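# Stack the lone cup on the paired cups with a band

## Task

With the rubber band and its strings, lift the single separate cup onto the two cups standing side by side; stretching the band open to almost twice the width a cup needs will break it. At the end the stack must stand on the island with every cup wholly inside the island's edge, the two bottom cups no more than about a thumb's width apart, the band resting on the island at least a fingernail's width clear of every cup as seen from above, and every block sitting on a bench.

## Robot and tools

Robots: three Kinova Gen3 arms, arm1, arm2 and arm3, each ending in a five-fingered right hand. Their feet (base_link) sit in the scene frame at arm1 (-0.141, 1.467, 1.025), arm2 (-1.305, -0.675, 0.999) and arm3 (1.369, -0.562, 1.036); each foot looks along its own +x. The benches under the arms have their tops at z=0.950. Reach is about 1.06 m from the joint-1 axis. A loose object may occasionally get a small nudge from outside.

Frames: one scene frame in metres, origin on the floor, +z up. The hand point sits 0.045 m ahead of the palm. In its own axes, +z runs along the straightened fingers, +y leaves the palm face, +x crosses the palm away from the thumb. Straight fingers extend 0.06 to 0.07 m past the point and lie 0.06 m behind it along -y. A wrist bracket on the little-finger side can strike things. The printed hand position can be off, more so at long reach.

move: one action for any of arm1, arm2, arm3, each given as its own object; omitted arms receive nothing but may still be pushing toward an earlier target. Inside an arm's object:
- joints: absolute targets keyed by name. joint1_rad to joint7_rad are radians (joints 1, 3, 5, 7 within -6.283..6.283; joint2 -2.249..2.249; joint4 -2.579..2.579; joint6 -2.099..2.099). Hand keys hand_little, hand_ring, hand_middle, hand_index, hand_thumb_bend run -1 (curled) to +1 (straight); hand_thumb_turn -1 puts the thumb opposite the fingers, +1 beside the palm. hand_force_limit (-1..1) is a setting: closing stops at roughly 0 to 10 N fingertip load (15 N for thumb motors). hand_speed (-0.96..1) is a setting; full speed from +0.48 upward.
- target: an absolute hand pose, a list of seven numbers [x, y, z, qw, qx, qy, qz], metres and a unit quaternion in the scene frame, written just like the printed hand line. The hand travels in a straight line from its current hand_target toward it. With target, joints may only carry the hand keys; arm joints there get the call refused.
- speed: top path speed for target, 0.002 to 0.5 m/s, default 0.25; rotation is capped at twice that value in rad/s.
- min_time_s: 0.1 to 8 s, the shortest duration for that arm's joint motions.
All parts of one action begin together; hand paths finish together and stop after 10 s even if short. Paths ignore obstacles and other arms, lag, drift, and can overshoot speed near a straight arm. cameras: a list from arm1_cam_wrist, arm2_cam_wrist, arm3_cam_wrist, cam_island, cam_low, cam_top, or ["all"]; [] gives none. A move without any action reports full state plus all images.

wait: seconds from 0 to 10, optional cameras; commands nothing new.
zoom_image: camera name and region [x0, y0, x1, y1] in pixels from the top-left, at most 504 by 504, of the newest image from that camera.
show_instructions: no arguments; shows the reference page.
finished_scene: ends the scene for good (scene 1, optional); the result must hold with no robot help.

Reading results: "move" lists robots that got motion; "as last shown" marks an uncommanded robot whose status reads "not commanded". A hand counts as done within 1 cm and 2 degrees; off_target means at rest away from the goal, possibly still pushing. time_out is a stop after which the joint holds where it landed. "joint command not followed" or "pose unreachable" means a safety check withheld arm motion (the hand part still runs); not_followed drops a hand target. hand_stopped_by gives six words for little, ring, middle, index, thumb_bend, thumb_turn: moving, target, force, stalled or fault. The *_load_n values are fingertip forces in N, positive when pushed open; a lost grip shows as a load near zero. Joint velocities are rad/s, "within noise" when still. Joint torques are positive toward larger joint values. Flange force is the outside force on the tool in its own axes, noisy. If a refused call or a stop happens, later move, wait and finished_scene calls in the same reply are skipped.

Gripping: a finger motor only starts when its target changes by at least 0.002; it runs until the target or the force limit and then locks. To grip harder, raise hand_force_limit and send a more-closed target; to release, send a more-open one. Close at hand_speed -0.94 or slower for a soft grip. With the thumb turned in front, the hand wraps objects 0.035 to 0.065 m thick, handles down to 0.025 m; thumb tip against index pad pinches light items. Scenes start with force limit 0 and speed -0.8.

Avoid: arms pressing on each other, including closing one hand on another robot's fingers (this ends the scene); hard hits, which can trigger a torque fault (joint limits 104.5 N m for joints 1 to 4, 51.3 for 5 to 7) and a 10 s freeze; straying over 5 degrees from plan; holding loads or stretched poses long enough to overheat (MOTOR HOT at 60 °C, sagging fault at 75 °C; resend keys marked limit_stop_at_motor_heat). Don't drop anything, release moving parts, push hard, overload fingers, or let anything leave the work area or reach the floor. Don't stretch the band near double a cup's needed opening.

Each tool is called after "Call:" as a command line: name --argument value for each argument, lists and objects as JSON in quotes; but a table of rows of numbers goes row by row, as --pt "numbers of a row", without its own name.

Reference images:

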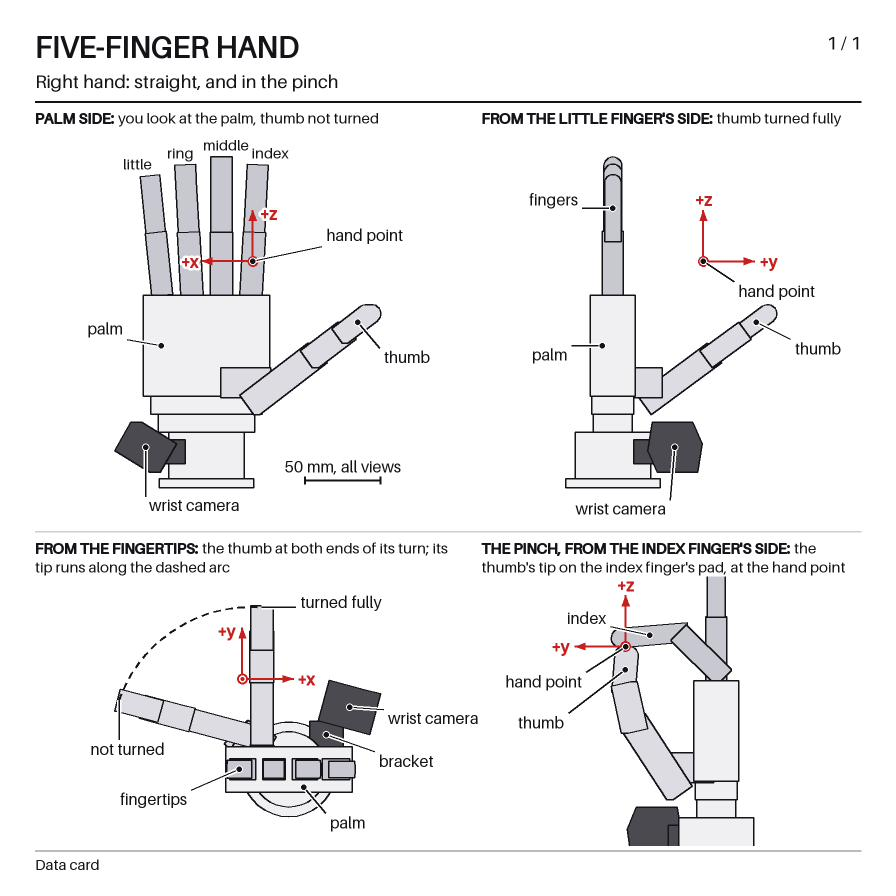

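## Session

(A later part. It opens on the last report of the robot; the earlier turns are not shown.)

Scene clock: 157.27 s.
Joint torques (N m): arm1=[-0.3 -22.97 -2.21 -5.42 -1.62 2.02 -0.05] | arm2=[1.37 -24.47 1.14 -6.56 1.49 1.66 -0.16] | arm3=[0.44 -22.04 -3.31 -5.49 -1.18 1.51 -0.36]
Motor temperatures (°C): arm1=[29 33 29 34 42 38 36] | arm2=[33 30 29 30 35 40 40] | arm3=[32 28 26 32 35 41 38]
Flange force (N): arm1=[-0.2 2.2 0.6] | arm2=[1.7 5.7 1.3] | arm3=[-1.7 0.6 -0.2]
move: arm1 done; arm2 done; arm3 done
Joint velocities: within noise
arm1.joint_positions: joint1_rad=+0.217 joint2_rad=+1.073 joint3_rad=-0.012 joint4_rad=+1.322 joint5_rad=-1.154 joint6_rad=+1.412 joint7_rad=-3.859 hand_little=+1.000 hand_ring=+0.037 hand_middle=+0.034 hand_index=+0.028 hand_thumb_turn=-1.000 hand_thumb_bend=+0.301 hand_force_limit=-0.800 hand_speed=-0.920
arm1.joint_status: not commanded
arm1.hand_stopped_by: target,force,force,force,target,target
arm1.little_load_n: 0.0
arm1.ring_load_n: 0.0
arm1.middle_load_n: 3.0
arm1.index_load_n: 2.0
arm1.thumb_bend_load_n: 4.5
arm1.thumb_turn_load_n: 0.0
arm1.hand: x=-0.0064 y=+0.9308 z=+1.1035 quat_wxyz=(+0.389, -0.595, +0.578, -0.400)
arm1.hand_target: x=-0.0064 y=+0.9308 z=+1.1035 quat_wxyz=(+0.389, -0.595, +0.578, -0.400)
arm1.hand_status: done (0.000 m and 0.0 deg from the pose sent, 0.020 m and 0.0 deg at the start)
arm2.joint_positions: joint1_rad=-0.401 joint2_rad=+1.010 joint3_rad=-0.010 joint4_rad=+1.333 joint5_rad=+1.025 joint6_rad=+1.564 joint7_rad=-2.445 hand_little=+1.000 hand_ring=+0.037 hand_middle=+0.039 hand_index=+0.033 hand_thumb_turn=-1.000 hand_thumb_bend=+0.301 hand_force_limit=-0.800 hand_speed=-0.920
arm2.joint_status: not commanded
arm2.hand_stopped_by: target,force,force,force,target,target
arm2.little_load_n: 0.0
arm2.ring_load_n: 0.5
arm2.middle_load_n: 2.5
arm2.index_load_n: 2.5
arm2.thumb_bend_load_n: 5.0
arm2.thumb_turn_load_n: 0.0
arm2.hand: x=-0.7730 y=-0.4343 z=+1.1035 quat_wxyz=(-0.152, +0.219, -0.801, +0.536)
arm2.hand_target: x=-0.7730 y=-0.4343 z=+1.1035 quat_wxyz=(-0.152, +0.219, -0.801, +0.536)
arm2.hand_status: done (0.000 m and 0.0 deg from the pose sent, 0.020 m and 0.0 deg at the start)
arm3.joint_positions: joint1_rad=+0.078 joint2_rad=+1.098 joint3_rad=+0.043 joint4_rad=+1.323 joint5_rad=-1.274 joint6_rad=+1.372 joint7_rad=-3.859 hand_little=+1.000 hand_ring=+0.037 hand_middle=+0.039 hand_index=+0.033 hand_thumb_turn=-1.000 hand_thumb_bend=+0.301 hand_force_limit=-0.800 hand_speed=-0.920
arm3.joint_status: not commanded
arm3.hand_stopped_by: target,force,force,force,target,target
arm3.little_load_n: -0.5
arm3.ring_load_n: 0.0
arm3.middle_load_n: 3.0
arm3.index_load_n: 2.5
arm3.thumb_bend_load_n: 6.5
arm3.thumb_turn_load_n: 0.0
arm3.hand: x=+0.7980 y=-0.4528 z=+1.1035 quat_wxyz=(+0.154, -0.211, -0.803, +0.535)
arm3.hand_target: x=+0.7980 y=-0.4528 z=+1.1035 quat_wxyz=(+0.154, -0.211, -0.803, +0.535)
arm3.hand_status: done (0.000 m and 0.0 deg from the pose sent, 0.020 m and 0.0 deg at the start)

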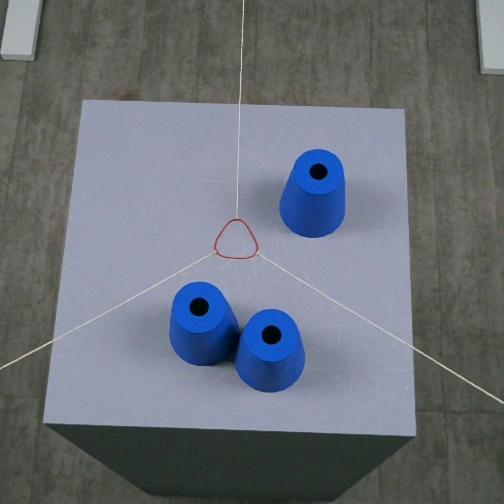

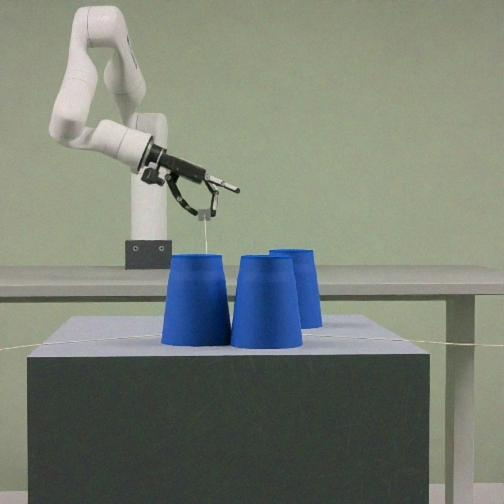

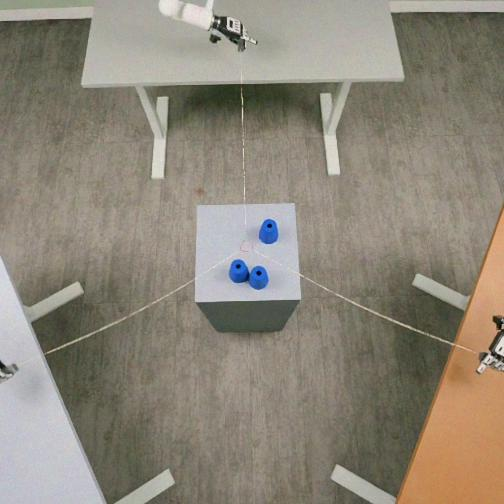

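Call:
move --arm2 '{"target": [-0.7860, -0.4418, 1.1035, -0.152, 0.219, -0.801, 0.536], "speed": 0.08}' --arm3 '{"target": [0.8110, -0.4603, 1.1035, 0.154, -0.211, -0.803, 0.535], "speed": 0.08}' --cameras '["cam_island", "cam_low", "cam_top"]'

Call:
zoom_image --camera "cam_island" --region '[180, 180, 300, 300]'

Scene clock: 168.30 s.
Joint torques (N m): arm1=[-0.33 -22.98 -2.22 -5.48 -1.62 2 -0.04] | arm2=[1.42 -23.93 1.09 -6.29 1.42 1.72 -0.16] | arm3=[0.36 -21.54 -3.36 -5.32 -1.1 1.64 -0.38]
Motor temperatures (°C): arm1=[29 33 29 34 42 38 36] | arm2=[33 31 29 30 35 40 40] | arm3=[32 29 26 32 35 41 38]
Flange force (N): arm1=[-0.4 2.1 0.6] | arm2=[1.8 5.7 1.3] | arm3=[-2.2 0.6 -0.2]
move: arm2 done; arm3 done
Joint velocities: within noise
arm1: as last shown
arm1.index_load_n: 2.5
arm2.joint_positions: joint1_rad=-0.409 joint2_rad=+0.987 joint3_rad=-0.015 joint4_rad=+1.395 joint5_rad=+1.020 joint6_rad=+1.553 joint7_rad=-2.482 hand_little=+1.000 hand_ring=+0.037 hand_middle=+0.039 hand_index=+0.033 hand_thumb_turn=-1.000 hand_thumb_bend=+0.301 hand_force_limit=-0.800 hand_speed=-0.920
arm2.joint_status: not commanded
arm2.hand_stopped_by: target,force,force,force,target,target
arm2.little_load_n: 0.0
arm2.ring_load_n: 0.5
arm2.middle_load_n: 2.5
arm2.index_load_n: 2.5
arm2.thumb_bend_load_n: 5.5
arm2.thumb_turn_load_n: 0.0
arm2.hand: x=-0.7860 y=-0.4418 z=+1.1035 quat_wxyz=(-0.152, +0.219, -0.801, +0.536)
arm2.hand_target: x=-0.7860 y=-0.4418 z=+1.1035 quat_wxyz=(-0.152, +0.219, -0.801, +0.536)
arm2.hand_status: done (0.000 m and 0.0 deg from the pose sent, 0.015 m and 0.0 deg at the start)
arm3.joint_positions: joint1_rad=+0.082 joint2_rad=+1.074 joint3_rad=+0.040 joint4_rad=+1.389 joint5_rad=-1.278 joint6_rad=+1.359 joint7_rad=-3.817 hand_little=+1.000 hand_ring=+0.037 hand_middle=+0.039 hand_index=+0.033 hand_thumb_turn=-1.000 hand_thumb_bend=+0.301 hand_force_limit=-0.800 hand_speed=-0.920
arm3.joint_status: not commanded
arm3.hand_stopped_by: target,force,force,force,target,target
arm3.little_load_n: 0.0
arm3.ring_load_n: 0.5
arm3.middle_load_n: 3.0
arm3.index_load_n: 3.0
arm3.thumb_bend_load_n: 6.5
arm3.thumb_turn_load_n: 0.0
arm3.hand: x=+0.8110 y=-0.4603 z=+1.1035 quat_wxyz=(+0.154, -0.211, -0.803, +0.535)
arm3.hand_target: x=+0.8110 y=-0.4603 z=+1.1035 quat_wxyz=(+0.154, -0.211, -0.803, +0.535)
arm3.hand_status: done (0.000 m and 0.0 deg from the pose sent, 0.015 m and 0.0 deg at the start)

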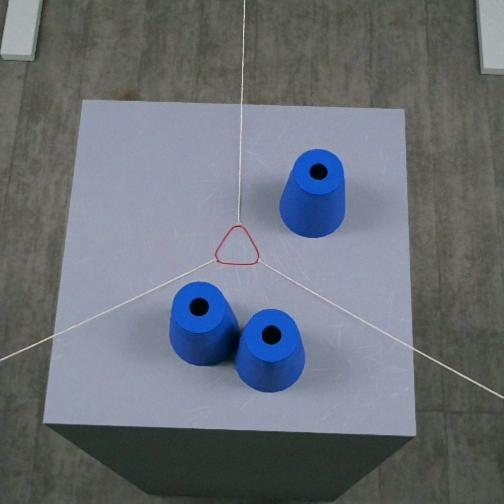

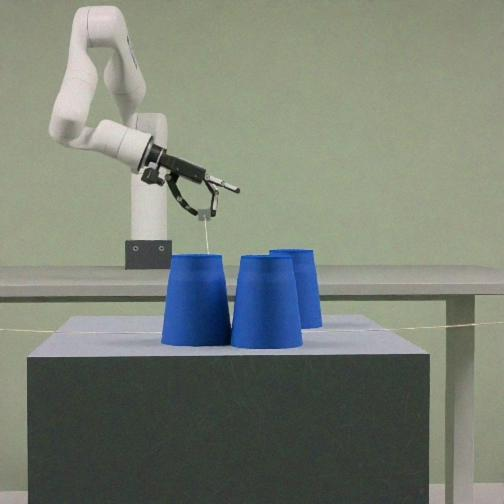

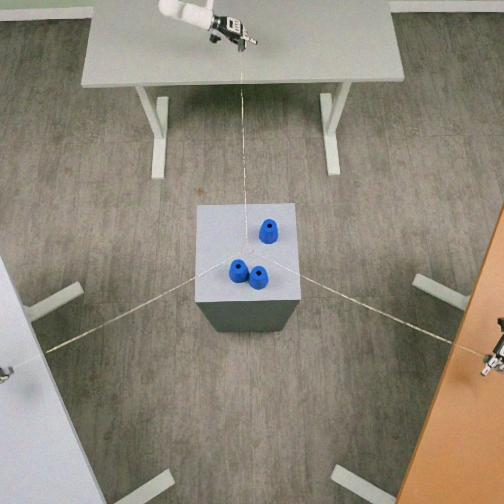

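Scaled by 4.200 from the camera's image (finer frame: 720x720).

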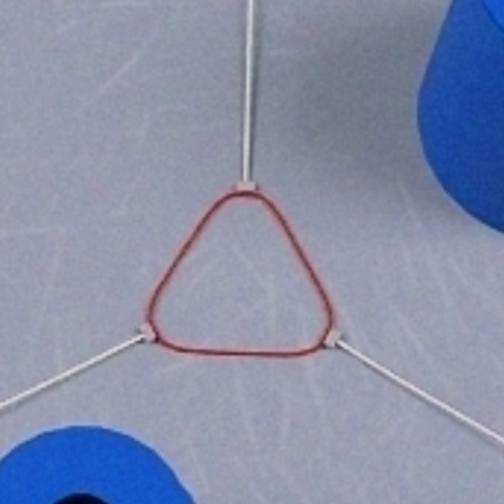

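Call:
move --arm1 '{"target": [-0.0064, 0.9428, 1.1235, 0.389, -0.595, 0.578, -0.400], "speed": 0.08}' --arm2 '{"target": [-0.7964, -0.4478, 1.1235, -0.152, 0.219, -0.801, 0.536], "speed": 0.08}' --arm3 '{"target": [0.8214, -0.4663, 1.1235, 0.154, -0.211, -0.803, 0.535], "speed": 0.08}' --cameras '["cam_island", "cam_low", "cam_top"]'

Call:
zoom_image --camera "cam_island" --region '[180, 180, 300, 300]'

Call:
zoom_image --camera "cam_low" --region '[120, 200, 370, 400]'

Scene clock: 180.87 s.
Joint torques (N m): arm1=[-0.36 -22.44 -2.14 -5.38 -1.66 2.04 -0.06] | arm2=[1.41 -23.37 0.97 -6.3 1.39 1.71 -0.18] | arm3=[0.35 -20.99 -3.23 -5.21 -1.07 1.59 -0.35]
Motor temperatures (°C): arm1=[29 33 29 34 42 38 36] | arm2=[33 31 29 30 35 40 40] | arm3=[32 29 26 32 35 41 38]
Flange force (N): arm1=[-0.1 2.3 0.5] | arm2=[1.5 5.8 1.2] | arm3=[-1.7 0.6 -0.3]
move: arm1 done; arm2 done; arm3 done
Joint velocities: within noise
arm1.joint_positions: joint1_rad=+0.222 joint2_rad=+1.017 joint3_rad=-0.012 joint4_rad=+1.377 joint5_rad=-1.151 joint6_rad=+1.414 joint7_rad=-3.858 hand_little=+1.000 hand_ring=+0.037 hand_middle=+0.034 hand_index=+0.028 hand_thumb_turn=-1.000 hand_thumb_bend=+0.301 hand_force_limit=-0.800 hand_speed=-0.920
arm1.joint_status: not commanded
arm1.hand_stopped_by: target,force,force,force,target,target
arm1.little_load_n: 0.0
arm1.ring_load_n: 0.0
arm1.middle_load_n: 3.0
arm1.index_load_n: 2.0
arm1.thumb_bend_load_n: 4.5
arm1.thumb_turn_load_n: 0.0
arm1.hand: x=-0.0064 y=+0.9428 z=+1.1235 quat_wxyz=(+0.389, -0.595, +0.578, -0.400)
arm1.hand_target: x=-0.0064 y=+0.9428 z=+1.1235 quat_wxyz=(+0.389, -0.595, +0.578, -0.400)
arm1.hand_status: done (0.000 m and 0.0 deg from the pose sent, 0.023 m and 0.0 deg at the start)
arm2.joint_positions: joint1_rad=-0.416 joint2_rad=+0.933 joint3_rad=-0.018 joint4_rad=+1.441 joint5_rad=+1.015 joint6_rad=+1.563 joint7_rad=-2.481 hand_little=+1.000 hand_ring=+0.037 hand_middle=+0.039 hand_index=+0.033 hand_thumb_turn=-1.000 hand_thumb_bend=+0.301 hand_force_limit=-0.800 hand_speed=-0.920
arm2.joint_status: not commanded
arm2.hand_stopped_by: target,force,force,force,target,target
arm2.little_load_n: 0.0
arm2.ring_load_n: 0.5
arm2.middle_load_n: 2.0
arm2.index_load_n: 2.5
arm2.thumb_bend_load_n: 5.5
arm2.thumb_turn_load_n: 0.0
arm2.hand: x=-0.7964 y=-0.4478 z=+1.1235 quat_wxyz=(-0.152, +0.219, -0.801, +0.536)
arm2.hand_target: x=-0.7964 y=-0.4478 z=+1.1235 quat_wxyz=(-0.152, +0.219, -0.801, +0.536)
arm2.hand_status: done (0.000 m and 0.0 deg from the pose sent, 0.023 m and 0.0 deg at the start)
arm3.joint_positions: joint1_rad=+0.083 joint2_rad=+1.019 joint3_rad=+0.041 joint4_rad=+1.445 joint5_rad=-1.275 joint6_rad=+1.361 joint7_rad=-3.816 hand_little=+1.000 hand_ring=+0.037 hand_middle=+0.039 hand_index=+0.033 hand_thumb_turn=-1.000 hand_thumb_bend=+0.301 hand_force_limit=-0.800 hand_speed=-0.920
arm3.joint_status: not commanded
arm3.hand_stopped_by: target,force,force,force,target,target
arm3.little_load_n: 0.0
arm3.ring_load_n: 0.5
arm3.middle_load_n: 3.5
arm3.index_load_n: 3.0
arm3.thumb_bend_load_n: 6.5
arm3.thumb_turn_load_n: 0.0
arm3.hand: x=+0.8214 y=-0.4663 z=+1.1235 quat_wxyz=(+0.154, -0.211, -0.803, +0.535)
arm3.hand_target: x=+0.8214 y=-0.4663 z=+1.1235 quat_wxyz=(+0.154, -0.211, -0.803, +0.535)
arm3.hand_status: done (0.000 m and 0.0 deg from the pose sent, 0.023 m and 0.0 deg at the start)

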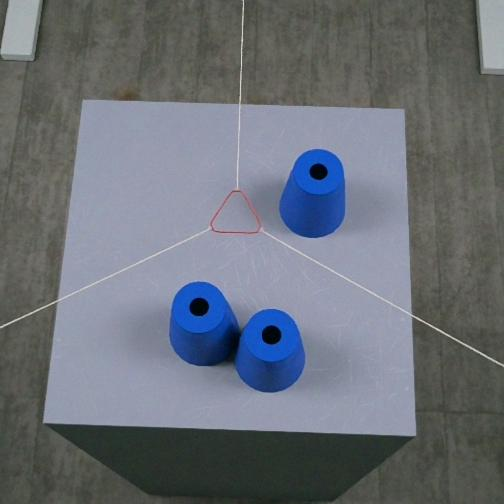

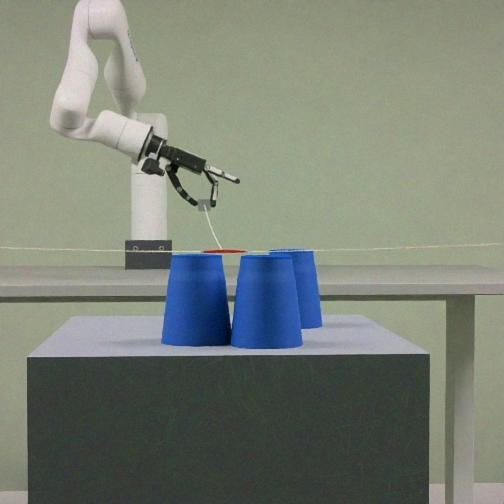

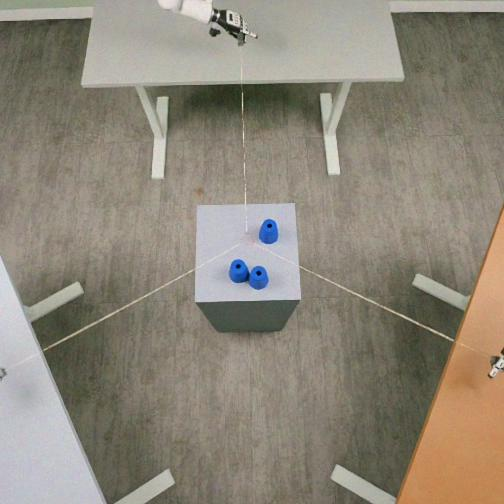

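Scaled by 4.200 from the camera's image (finer frame: 720x720).

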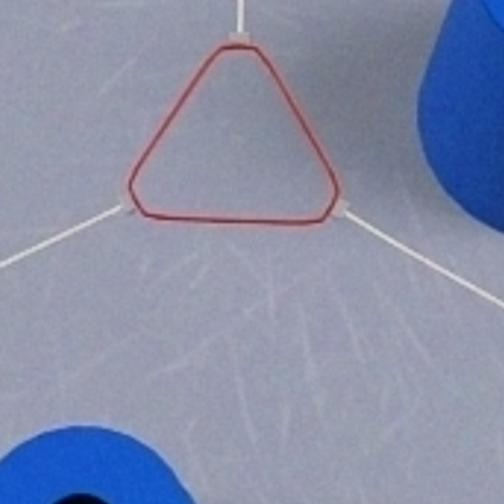

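Scaled by 2.016 from the camera's image (finer frame: 720x720).

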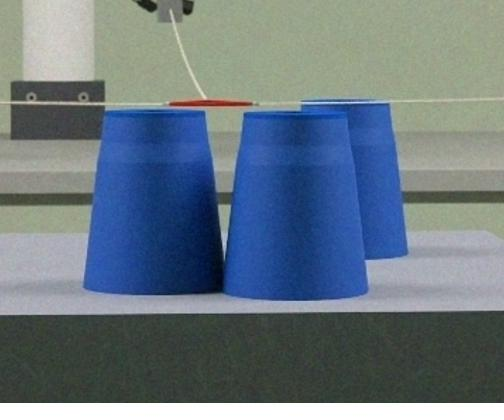

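Call:
move --arm1 '{"target": [-0.0064, 0.9428, 1.1585, 0.389, -0.595, 0.578, -0.400], "speed": 0.08}' --arm2 '{"target": [-0.7964, -0.4478, 1.1585, -0.152, 0.219, -0.801, 0.536], "speed": 0.08}' --arm3 '{"target": [0.8214, -0.4663, 1.1585, 0.154, -0.211, -0.803, 0.535], "speed": 0.08}' --cameras '["cam_low"]'

Call:
zoom_image --camera "cam_low" --region '[120, 180, 370, 380]'

Scene clock: 198.57 s.
Joint torques (N m): arm1=[-0.34 -22.17 -2.02 -5.82 -1.74 1.89 -0.06] | arm2=[1.41 -23.06 0.86 -6.7 1.52 1.63 -0.16] | arm3=[0.25 -20.69 -3.22 -5.61 -1.18 1.57 -0.33]
Motor temperatures (°C): arm1=[29 33 29 34 42 38 36] | arm2=[33 31 29 30 35 40 40] | arm3=[32 29 26 32 35 41 38]
Flange force (N): arm1=[-0.2 2.3 0.5] | arm2=[1.3 5.9 1.1] | arm3=[-1.8 0.7 -0.3]
move: arm1 done; arm2 done; arm3 done
Joint velocities: within noise
arm1.joint_positions: joint1_rad=+0.220 joint2_rad=+0.957 joint3_rad=-0.008 joint4_rad=+1.374 joint5_rad=-1.146 joint6_rad=+1.442 joint7_rad=-3.915 hand_little=+1.000 hand_ring=+0.037 hand_middle=+0.034 hand_index=+0.028 hand_thumb_turn=-1.000 hand_thumb_bend=+0.301 hand_force_limit=-0.800 hand_speed=-0.920
arm1.joint_status: not commanded
arm1.hand_stopped_by: target,force,force,force,target,target
arm1.little_load_n: 0.0
arm1.ring_load_n: 0.0
arm1.middle_load_n: 3.0
arm1.index_load_n: 2.0
arm1.thumb_bend_load_n: 4.5
arm1.thumb_turn_load_n: 0.0
arm1.hand: x=-0.0064 y=+0.9428 z=+1.1585 quat_wxyz=(+0.389, -0.595, +0.578, -0.400)
arm1.hand_target: x=-0.0064 y=+0.9428 z=+1.1585 quat_wxyz=(+0.389, -0.595, +0.578, -0.400)
arm1.hand_status: done (0.000 m and 0.0 deg from the pose sent, 0.035 m and 0.0 deg at the start)
arm2.joint_positions: joint1_rad=-0.417 joint2_rad=+0.874 joint3_rad=-0.016 joint4_rad=+1.432 joint5_rad=+1.014 joint6_rad=+1.599 joint7_rad=-2.423 hand_little=+1.000 hand_ring=+0.037 hand_middle=+0.039 hand_index=+0.033 hand_thumb_turn=-1.000 hand_thumb_bend=+0.301 hand_force_limit=-0.800 hand_speed=-0.920
arm2.joint_status: not commanded
arm2.hand_stopped_by: target,force,force,force,target,target
arm2.little_load_n: 0.0
arm2.ring_load_n: 0.5
arm2.middle_load_n: 2.0
arm2.index_load_n: 2.5
arm2.thumb_bend_load_n: 5.5
arm2.thumb_turn_load_n: 0.0
arm2.hand: x=-0.7964 y=-0.4478 z=+1.1585 quat_wxyz=(-0.152, +0.219, -0.801, +0.536)
arm2.hand_target: x=-0.7964 y=-0.4478 z=+1.1585 quat_wxyz=(-0.152, +0.219, -0.801, +0.536)
arm2.hand_status: done (0.000 m and 0.0 deg from the pose sent, 0.035 m and 0.0 deg at the start)
arm3.joint_positions: joint1_rad=+0.080 joint2_rad=+0.956 joint3_rad=+0.047 joint4_rad=+1.445 joint5_rad=-1.263 joint6_rad=+1.384 joint7_rad=-3.876 hand_little=+1.000 hand_ring=+0.037 hand_middle=+0.039 hand_index=+0.033 hand_thumb_turn=-1.000 hand_thumb_bend=+0.301 hand_force_limit=-0.800 hand_speed=-0.920
arm3.joint_status: not commanded
arm3.hand_stopped_by: target,force,force,force,target,target
arm3.little_load_n: 0.0
arm3.ring_load_n: 0.0
arm3.middle_load_n: 3.0
arm3.index_load_n: 3.0
arm3.thumb_bend_load_n: 6.5
arm3.thumb_turn_load_n: 0.0
arm3.hand: x=+0.8214 y=-0.4663 z=+1.1585 quat_wxyz=(+0.154, -0.211, -0.803, +0.535)
arm3.hand_target: x=+0.8214 y=-0.4663 z=+1.1585 quat_wxyz=(+0.154, -0.211, -0.803, +0.535)
arm3.hand_status: done (0.000 m and 0.0 deg from the pose sent, 0.035 m and 0.0 deg at the start)

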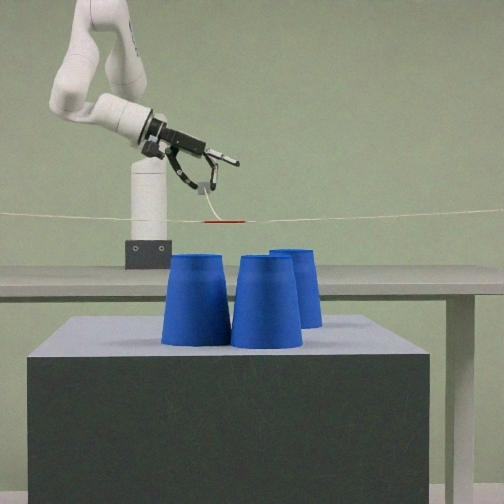

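Scaled by 2.016 from the camera's image (finer frame: 720x720).

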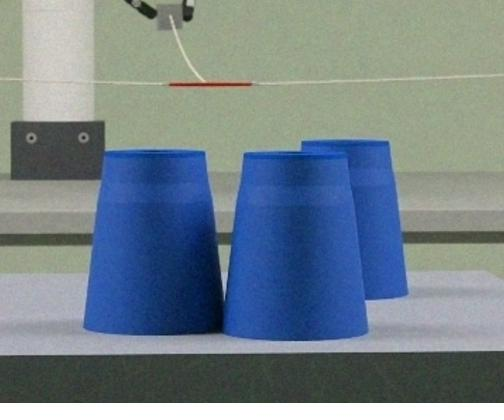

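Call:
move --arm1 '{"target": [0.085, 1.0145, 1.15, 0.389, -0.595, 0.578, -0.400], "speed": 0.08}' --arm2 '{"target": [-0.7258, -0.4031, 1.15, -0.152, 0.219, -0.801, 0.536], "speed": 0.08}' --arm3 '{"target": [0.9250, -0.4166, 1.15, 0.154, -0.211, -0.803, 0.535], "speed": 0.08}' --cameras '["cam_low", "cam_island", "cam_top"]'

Call:
zoom_image --camera "cam_island" --region '[250, 80, 400, 230]'

Call:
zoom_image --camera "cam_low" --region '[200, 180, 400, 340]'

Scene clock: 205.87 s.
Joint torques (N m): arm1=[-0.5 -19.38 -2.53 -4.35 -1.15 2.33 -0.13] | arm2=[1.44 -26.13 1.28 -7.64 1.72 1.42 -0.13] | arm3=[0.26 -18.88 -2.85 -4.08 -0.66 1.89 -0.41]
Motor temperatures (°C): arm1=[29 33 29 34 42 38 36] | arm2=[33 31 29 30 35 40 40] | arm3=[32 29 26 32 35 41 38]
Flange force (N): arm1=[0.5 2.5 0.5] | arm2=[0.2 5.6 0.7] | arm3=[-1.0 0.5 0.0]
move: arm1 done; arm2 done; arm3 done
Joint velocities: within noise
arm1.joint_positions: joint1_rad=+0.110 joint2_rad=+0.842 joint3_rad=-0.078 joint4_rad=+1.722 joint5_rad=-1.276 joint6_rad=+1.228 joint7_rad=-3.739 hand_little=+1.000 hand_ring=+0.037 hand_middle=+0.034 hand_index=+0.028 hand_thumb_turn=-1.000 hand_thumb_bend=+0.301 hand_force_limit=-0.800 hand_speed=-0.920
arm1.joint_status: not commanded
arm1.hand_stopped_by: target,force,force,force,target,target
arm1.little_load_n: 0.0
arm1.ring_load_n: 0.5
arm1.middle_load_n: 3.0
arm1.index_load_n: 2.0
arm1.thumb_bend_load_n: 4.5
arm1.thumb_turn_load_n: 0.0
arm1.hand: x=+0.0850 y=+1.0145 z=+1.1500 quat_wxyz=(+0.389, -0.595, +0.578, -0.400)
arm1.hand_target: x=+0.0850 y=+1.0145 z=+1.1500 quat_wxyz=(+0.389, -0.595, +0.578, -0.400)
arm1.hand_status: done (0.000 m and 0.0 deg from the pose sent, 0.116 m and 0.0 deg at the start)
arm2.joint_positions: joint1_rad=-0.378 joint2_rad=+1.046 joint3_rad=+0.008 joint4_rad=+1.057 joint5_rad=+1.041 joint6_rad=+1.657 joint7_rad=-2.220 hand_little=+1.000 hand_ring=+0.037 hand_middle=+0.039 hand_index=+0.033 hand_thumb_turn=-1.000 hand_thumb_bend=+0.301 hand_force_limit=-0.800 hand_speed=-0.920
arm2.joint_status: not commanded
arm2.hand_stopped_by: target,force,force,force,target,target
arm2.little_load_n: 0.0
arm2.ring_load_n: 0.5
arm2.middle_load_n: 2.5
arm2.index_load_n: 2.5
arm2.thumb_bend_load_n: 5.0
arm2.thumb_turn_load_n: 0.0
arm2.hand: x=-0.7258 y=-0.4031 z=+1.1500 quat_wxyz=(-0.152, +0.219, -0.801, +0.536)
arm2.hand_target: x=-0.7258 y=-0.4031 z=+1.1500 quat_wxyz=(-0.152, +0.219, -0.801, +0.536)
arm2.hand_status: done (0.000 m and 0.0 deg from the pose sent, 0.084 m and 0.0 deg at the start)
arm3.joint_positions: joint1_rad=+0.246 joint2_rad=+0.915 joint3_rad=+0.098 joint4_rad=+1.606 joint5_rad=-1.158 joint6_rad=+1.484 joint7_rad=-3.699 hand_little=+1.000 hand_ring=+0.037 hand_middle=+0.039 hand_index=+0.033 hand_thumb_turn=-1.000 hand_thumb_bend=+0.301 hand_force_limit=-0.800 hand_speed=-0.920
arm3.joint_status: not commanded
arm3.hand_stopped_by: target,force,force,force,target,target
arm3.little_load_n: 0.0
arm3.ring_load_n: 0.5
arm3.middle_load_n: 3.0
arm3.index_load_n: 2.5
arm3.thumb_bend_load_n: 6.5
arm3.thumb_turn_load_n: 0.0
arm3.hand: x=+0.9250 y=-0.4166 z=+1.1500 quat_wxyz=(+0.154, -0.211, -0.803, +0.535)
arm3.hand_target: x=+0.9250 y=-0.4166 z=+1.1500 quat_wxyz=(+0.154, -0.211, -0.803, +0.535)
arm3.hand_status: done (0.000 m and 0.0 deg from the pose sent, 0.115 m and 0.0 deg at the start)
pictures: cam_island, cam_low, cam_top

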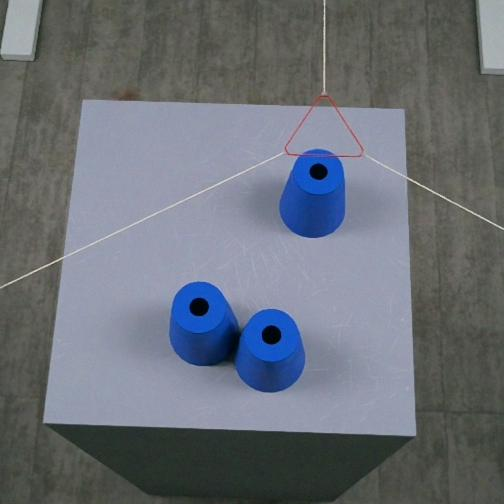

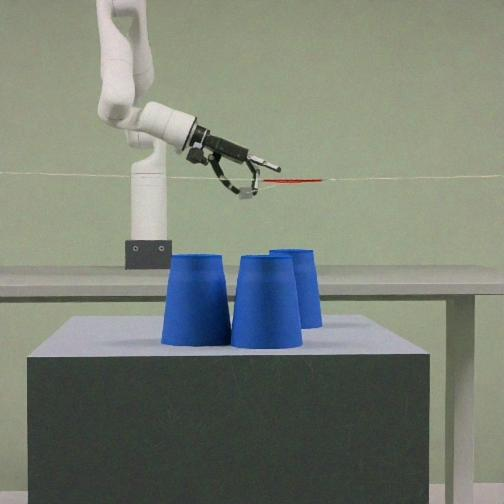

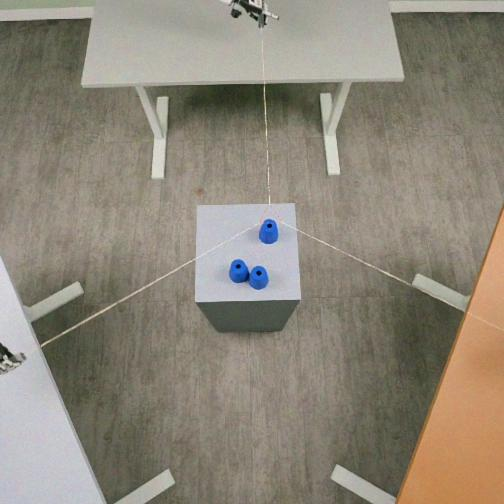

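Scaled by 3.360 from the camera's image (finer frame: 720x720).

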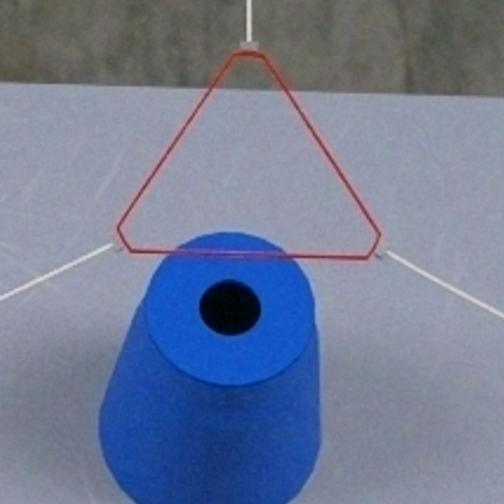

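Scaled by 2.520 from the camera's image (finer frame: 720x720).

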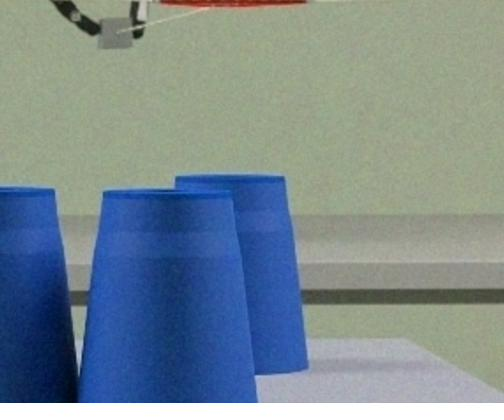

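Call:
move --arm1 '{"target": [0.0855, 1.031, 1.115, 0.389, -0.595, 0.578, -0.400], "speed": 0.06}' --arm2 '{"target": [-0.7383, -0.4091, 1.115, -0.152, 0.219, -0.801, 0.536], "speed": 0.06}' --arm3 '{"target": [0.9384, -0.4226, 1.115, 0.154, -0.211, -0.803, 0.535], "speed": 0.06}' --cameras '["cam_low", "cam_island", "cam_top"]'

Call:
zoom_image --camera "cam_island" --region '[250, 90, 400, 240]'

Call:
zoom_image --camera "cam_low" --region '[200, 180, 400, 340]'

Scene clock: 216.73 s.
Joint torques (N m): arm1=[-0.66 -18.96 -2.75 -3.16 -0.73 2.61 -0.14] | arm2=[1.49 -25.67 1.27 -6.9 1.41 1.77 -0.08] | arm3=[0.19 -18.58 -2.83 -3.15 -0.29 2.14 -0.52]
Motor temperatures (°C): arm1=[29 33 29 34 42 38 36] | arm2=[33 31 29 30 35 40 40] | arm3=[32 30 26 32 35 41 38]
Flange force (N): arm1=[0.9 2.3 0.6] | arm2=[0.1 5.5 1.0] | arm3=[-0.8 0.4 0.1]
move: arm1 done; arm2 done; arm3 done
Joint velocities: within noise
arm1.joint_positions: joint1_rad=+0.119 joint2_rad=+0.895 joint3_rad=-0.088 joint4_rad=+1.782 joint5_rad=-1.306 joint6_rad=+1.190 joint7_rad=-3.625 hand_little=+1.000 hand_ring=+0.037 hand_middle=+0.034 hand_index=+0.028 hand_thumb_turn=-1.000 hand_thumb_bend=+0.301 hand_force_limit=-0.800 hand_speed=-0.920
arm1.joint_status: not commanded
arm1.hand_stopped_by: target,force,force,force,target,target
arm1.little_load_n: 0.0
arm1.ring_load_n: 0.5
arm1.middle_load_n: 3.0
arm1.index_load_n: 2.0
arm1.thumb_bend_load_n: 4.5
arm1.thumb_turn_load_n: 0.0
arm1.hand: x=+0.0855 y=+1.0310 z=+1.1150 quat_wxyz=(+0.389, -0.595, +0.578, -0.400)
arm1.hand_target: x=+0.0855 y=+1.0310 z=+1.1150 quat_wxyz=(+0.389, -0.595, +0.578, -0.400)
arm1.hand_status: done (0.000 m and 0.0 deg from the pose sent, 0.039 m and 0.0 deg at the start)
arm2.joint_positions: joint1_rad=-0.385 joint2_rad=+1.070 joint3_rad=+0.001 joint4_rad=+1.133 joint5_rad=+1.034 joint6_rad=+1.617 joint7_rad=-2.313 hand_little=+1.000 hand_ring=+0.037 hand_middle=+0.039 hand_index=+0.033 hand_thumb_turn=-1.000 hand_thumb_bend=+0.301 hand_force_limit=-0.800 hand_speed=-0.920
arm2.joint_status: not commanded
arm2.hand_stopped_by: target,force,force,force,target,target
arm2.little_load_n: 0.0
arm2.ring_load_n: 0.0
arm2.middle_load_n: 2.5
arm2.index_load_n: 2.5
arm2.thumb_bend_load_n: 5.0
arm2.thumb_turn_load_n: 0.5
arm2.hand: x=-0.7383 y=-0.4091 z=+1.1150 quat_wxyz=(-0.152, +0.219, -0.801, +0.536)
arm2.hand_target: x=-0.7383 y=-0.4091 z=+1.1150 quat_wxyz=(-0.152, +0.219, -0.801, +0.536)
arm2.hand_status: done (0.000 m and 0.0 deg from the pose sent, 0.038 m and 0.0 deg at the start)
arm3.joint_positions: joint1_rad=+0.258 joint2_rad=+0.968 joint3_rad=+0.093 joint4_rad=+1.654 joint5_rad=-1.162 joint6_rad=+1.446 joint7_rad=-3.604 hand_little=+1.000 hand_ring=+0.037 hand_middle=+0.039 hand_index=+0.033 hand_thumb_turn=-1.000 hand_thumb_bend=+0.301 hand_force_limit=-0.800 hand_speed=-0.920
arm3.joint_status: not commanded
arm3.hand_stopped_by: target,force,force,force,target,target
arm3.little_load_n: 0.0
arm3.ring_load_n: 0.5
arm3.middle_load_n: 3.5
arm3.index_load_n: 2.5
arm3.thumb_bend_load_n: 7.0
arm3.thumb_turn_load_n: 0.0
arm3.hand: x=+0.9384 y=-0.4226 z=+1.1150 quat_wxyz=(+0.154, -0.211, -0.803, +0.535)
arm3.hand_target: x=+0.9384 y=-0.4226 z=+1.1150 quat_wxyz=(+0.154, -0.211, -0.803, +0.535)
arm3.hand_status: done (0.000 m and 0.0 deg from the pose sent, 0.038 m and 0.0 deg at the start)
pictures: cam_island, cam_low, cam_top

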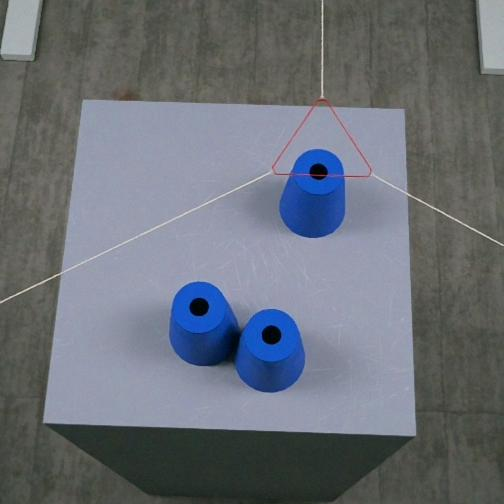

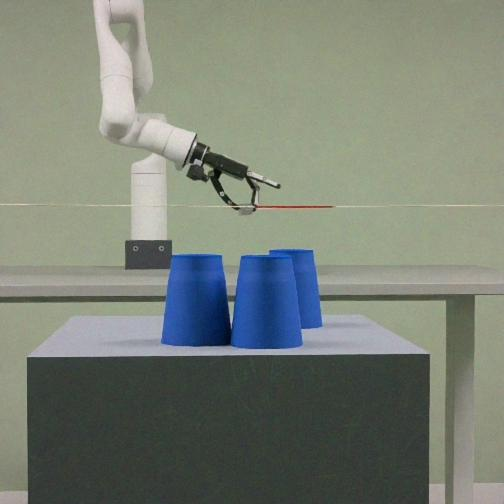

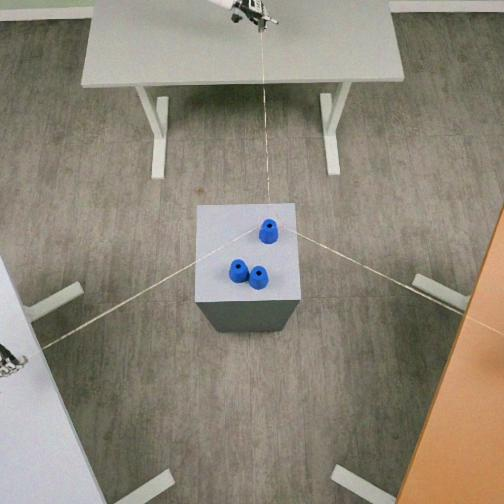

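Scaled by 3.360 from the camera's image (finer frame: 720x720).

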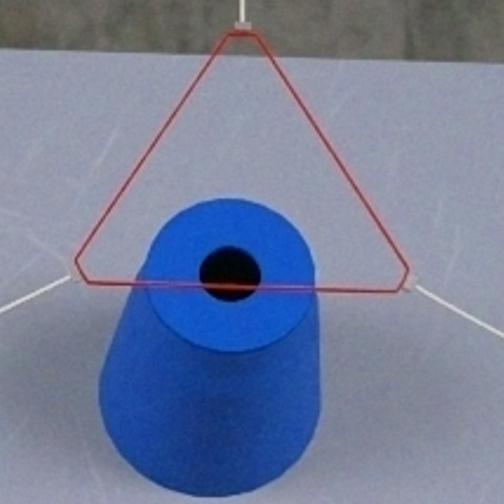

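Scaled by 2.520 from the camera's image (finer frame: 720x720).

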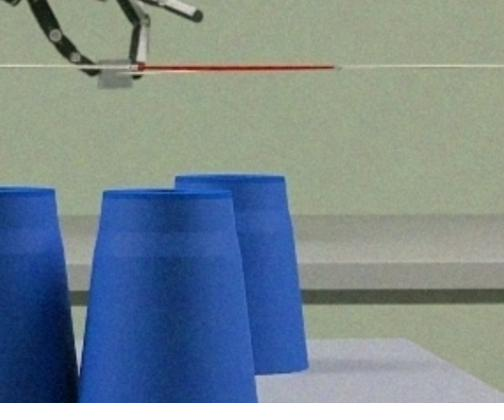

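Call:
move --arm1 '{"target": [0.0855, 1.031, 1.072, 0.389, -0.595, 0.578, -0.400], "speed": 0.06}' --arm2 '{"target": [-0.7383, -0.4091, 1.072, -0.152, 0.219, -0.801, 0.536], "speed": 0.06}' --arm3 '{"target": [0.9384, -0.4226, 1.072, 0.154, -0.211, -0.803, 0.535], "speed": 0.06}' --cameras '["cam_low", "cam_island"]'

Call:
zoom_image --camera "cam_island" --region '[250, 100, 400, 250]'

Call:
zoom_image --camera "cam_low" --region '[200, 180, 400, 340]'

Scene clock: 226.53 s.
Joint torques (N m): arm1=[-0.67 -19.35 -2.92 -2.52 -0.55 2.64 -0.18] | arm2=[1.51 -25.86 1.31 -6.51 1.27 1.86 -0.05] | arm3=[0.17 -18.92 -2.93 -2.47 -0.03 2.29 -0.5]
Motor temperatures (°C): arm1=[29 33 29 34 42 38 36] | arm2=[33 31 29 30 35 40 40] | arm3=[32 29 26 32 35 41 38]
Flange force (N): arm1=[0.6 2.3 0.5] | arm2=[0.4 5.4 1.1] | arm3=[-0.3 0.4 0.1]
move: arm1 done; arm2 done; arm3 done
Joint velocities: within noise
arm1.joint_positions: joint1_rad=+0.123 joint2_rad=+0.991 joint3_rad=-0.094 joint4_rad=+1.769 joint5_rad=-1.327 joint6_rad=+1.164 joint7_rad=-3.541 hand_little=+1.000 hand_ring=+0.037 hand_middle=+0.034 hand_index=+0.028 hand_thumb_turn=-1.000 hand_thumb_bend=+0.301 hand_force_limit=-0.800 hand_speed=-0.920
arm1.joint_status: not commanded
arm1.hand_stopped_by: target,force,force,force,target,target
arm1.little_load_n: -0.5
arm1.ring_load_n: 0.0
arm1.middle_load_n: 3.0
arm1.index_load_n: 2.0
arm1.thumb_bend_load_n: 4.5
arm1.thumb_turn_load_n: 0.0
arm1.hand: x=+0.0855 y=+1.0310 z=+1.0720 quat_wxyz=(+0.389, -0.595, +0.578, -0.400)
arm1.hand_target: x=+0.0855 y=+1.0310 z=+1.0720 quat_wxyz=(+0.389, -0.595, +0.578, -0.400)
arm1.hand_status: done (0.000 m and 0.0 deg from the pose sent, 0.043 m and 0.0 deg at the start)
arm2.joint_positions: joint1_rad=-0.384 joint2_rad=+1.141 joint3_rad=-0.001 joint4_rad=+1.128 joint5_rad=+1.034 joint6_rad=+1.584 joint7_rad=-2.370 hand_little=+1.000 hand_ring=+0.037 hand_middle=+0.039 hand_index=+0.033 hand_thumb_turn=-1.000 hand_thumb_bend=+0.301 hand_force_limit=-0.800 hand_speed=-0.920
arm2.joint_status: not commanded
arm2.hand_stopped_by: target,force,force,force,target,target
arm2.little_load_n: 0.0
arm2.ring_load_n: 0.5
arm2.middle_load_n: 2.0
arm2.index_load_n: 2.5
arm2.thumb_bend_load_n: 5.0
arm2.thumb_turn_load_n: 0.5
arm2.hand: x=-0.7383 y=-0.4091 z=+1.0720 quat_wxyz=(-0.152, +0.219, -0.801, +0.536)
arm2.hand_target: x=-0.7383 y=-0.4091 z=+1.0720 quat_wxyz=(-0.152, +0.219, -0.801, +0.536)
arm2.hand_status: done (0.000 m and 0.0 deg from the pose sent, 0.043 m and 0.0 deg at the start)
arm3.joint_positions: joint1_rad=+0.263 joint2_rad=+1.058 joint3_rad=+0.085 joint4_rad=+1.638 joint5_rad=-1.176 joint6_rad=+1.412 joint7_rad=-3.538 hand_little=+1.000 hand_ring=+0.037 hand_middle=+0.039 hand_index=+0.033 hand_thumb_turn=-1.000 hand_thumb_bend=+0.301 hand_force_limit=-0.800 hand_speed=-0.920
arm3.joint_status: not commanded
arm3.hand_stopped_by: target,force,force,force,target,target
arm3.little_load_n: -0.5
arm3.ring_load_n: 0.5
arm3.middle_load_n: 3.0
arm3.index_load_n: 2.5
arm3.thumb_bend_load_n: 7.0
arm3.thumb_turn_load_n: 0.0
arm3.hand: x=+0.9384 y=-0.4226 z=+1.0720 quat_wxyz=(+0.154, -0.211, -0.803, +0.535)
arm3.hand_target: x=+0.9384 y=-0.4226 z=+1.0720 quat_wxyz=(+0.154, -0.211, -0.803, +0.535)
arm3.hand_status: done (0.000 m and 0.0 deg from the pose sent, 0.043 m and 0.0 deg at the start)
pictures: cam_island, cam_low

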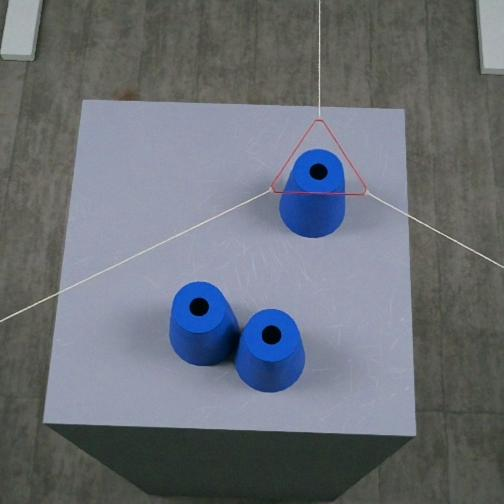

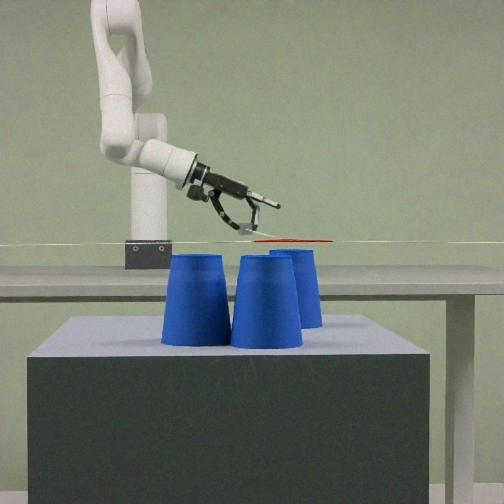

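Scaled by 3.360 from the camera's image (finer frame: 720x720).

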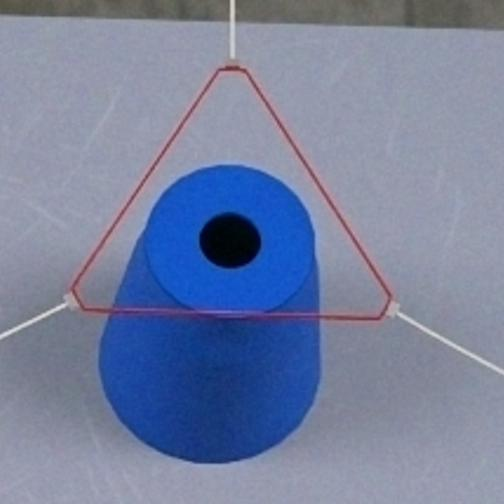

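Scaled by 2.520 from the camera's image (finer frame: 720x720).

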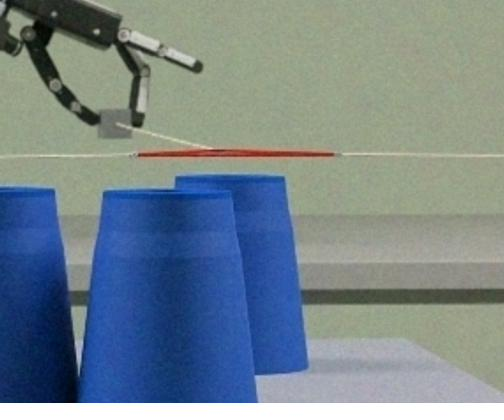

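Call:
move --arm1 '{"target": [0.0855, 1.031, 1.037, 0.389, -0.595, 0.578, -0.400], "speed": 0.05}' --arm2 '{"target": [-0.7383, -0.4091, 1.037, -0.152, 0.219, -0.801, 0.536], "speed": 0.05}' --arm3 '{"target": [0.9384, -0.4226, 1.037, 0.154, -0.211, -0.803, 0.535], "speed": 0.05}' --cameras '["cam_low", "cam_island"]'

Call:
zoom_image --camera "cam_island" --region '[250, 100, 400, 250]'

Call:
zoom_image --camera "cam_low" --region '[200, 180, 400, 340]'

Scene clock: 233.60 s.
Joint torques (N m): arm1=[-0.65 -19.73 -3.09 -2.01 -0.41 2.72 -0.16] | arm2=[1.47 -26.01 1.36 -6.22 1.2 1.9 -0.06] | arm3=[0.12 -19.01 -3 -2.07 0.1 2.24 -0.49]
Motor temperatures (°C): arm1=[29 33 29 34 42 38 36] | arm2=[33 31 29 30 35 40 40] | arm3=[32 29 26 32 35 41 38]
Flange force (N): arm1=[0.7 2.5 0.6] | arm2=[0.5 5.3 1.2] | arm3=[-0.3 0.0 -0.3]
move: arm1 done; arm2 done; arm3 done
Joint velocities: within noise
arm1.joint_positions: joint1_rad=+0.126 joint2_rad=+1.070 joint3_rad=-0.097 joint4_rad=+1.748 joint5_rad=-1.342 joint6_rad=+1.147 joint7_rad=-3.480 hand_little=+1.000 hand_ring=+0.037 hand_middle=+0.034 hand_index=+0.028 hand_thumb_turn=-1.000 hand_thumb_bend=+0.301 hand_force_limit=-0.800 hand_speed=-0.920
arm1.joint_status: not commanded
arm1.hand_stopped_by: target,force,force,force,target,target
arm1.little_load_n: 0.0
arm1.ring_load_n: 0.0
arm1.middle_load_n: 3.0
arm1.index_load_n: 1.5
arm1.thumb_bend_load_n: 4.5
arm1.thumb_turn_load_n: 0.0
arm1.hand: x=+0.0855 y=+1.0310 z=+1.0370 quat_wxyz=(+0.389, -0.595, +0.578, -0.400)
arm1.hand_target: x=+0.0855 y=+1.0310 z=+1.0370 quat_wxyz=(+0.389, -0.595, +0.578, -0.400)
arm1.hand_status: done (0.000 m and 0.0 deg from the pose sent, 0.035 m and 0.0 deg at the start)
arm2.joint_positions: joint1_rad=-0.384 joint2_rad=+1.203 joint3_rad=-0.002 joint4_rad=+1.113 joint5_rad=+1.035 joint6_rad=+1.561 joint7_rad=-2.410 hand_little=+1.000 hand_ring=+0.037 hand_middle=+0.039 hand_index=+0.033 hand_thumb_turn=-1.000 hand_thumb_bend=+0.301 hand_force_limit=-0.800 hand_speed=-0.920
arm2.joint_status: not commanded
arm2.hand_stopped_by: target,force,force,force,target,target
arm2.little_load_n: 0.0
arm2.ring_load_n: 0.0
arm2.middle_load_n: 2.5
arm2.index_load_n: 2.5
arm2.thumb_bend_load_n: 5.0
arm2.thumb_turn_load_n: 0.5
arm2.hand: x=-0.7383 y=-0.4091 z=+1.0370 quat_wxyz=(-0.152, +0.219, -0.801, +0.536)
arm2.hand_target: x=-0.7383 y=-0.4091 z=+1.0370 quat_wxyz=(-0.152, +0.219, -0.801, +0.536)
arm2.hand_status: done (0.000 m and 0.0 deg from the pose sent, 0.035 m and 0.0 deg at the start)
arm3.joint_positions: joint1_rad=+0.267 joint2_rad=+1.133 joint3_rad=+0.079 joint4_rad=+1.614 joint5_rad=-1.188 joint6_rad=+1.388 joint7_rad=-3.491 hand_little=+1.000 hand_ring=+0.037 hand_middle=+0.039 hand_index=+0.033 hand_thumb_turn=-1.000 hand_thumb_bend=+0.301 hand_force_limit=-0.800 hand_speed=-0.920
arm3.joint_status: not commanded
arm3.hand_stopped_by: target,force,force,force,target,target
arm3.little_load_n: 0.0
arm3.ring_load_n: 0.5
arm3.middle_load_n: 3.5
arm3.index_load_n: 2.5
arm3.thumb_bend_load_n: 7.0
arm3.thumb_turn_load_n: 0.0
arm3.hand: x=+0.9384 y=-0.4226 z=+1.0370 quat_wxyz=(+0.154, -0.211, -0.803, +0.535)
arm3.hand_target: x=+0.9384 y=-0.4226 z=+1.0370 quat_wxyz=(+0.154, -0.211, -0.803, +0.535)
arm3.hand_status: done (0.000 m and 0.0 deg from the pose sent, 0.035 m and 0.0 deg at the start)
pictures: cam_island, cam_low

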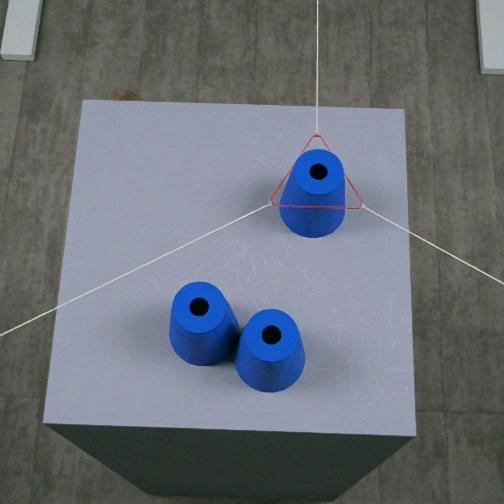

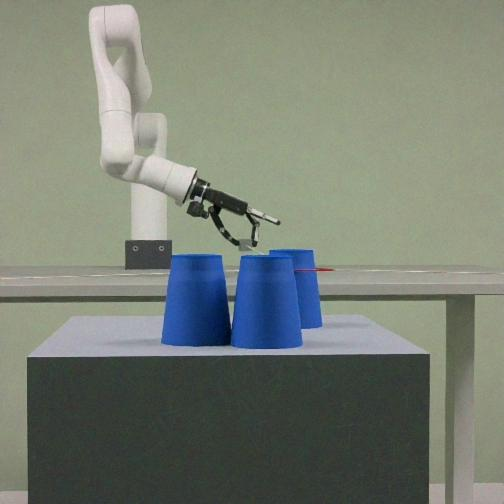

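Scaled by 3.360 from the camera's image (finer frame: 720x720).

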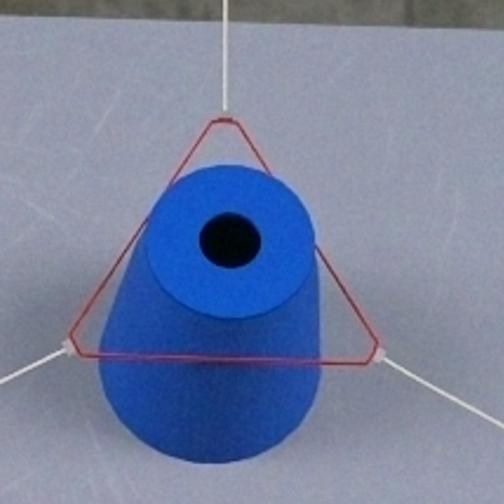

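Scaled by 2.520 from the camera's image (finer frame: 720x720).

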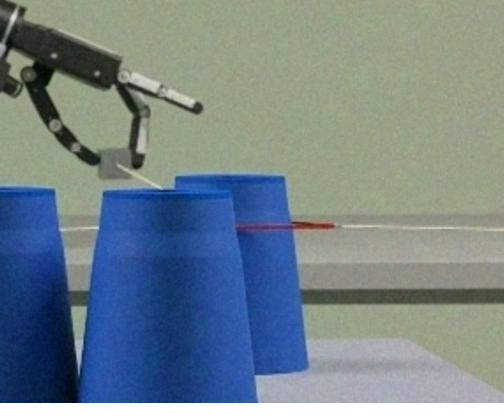

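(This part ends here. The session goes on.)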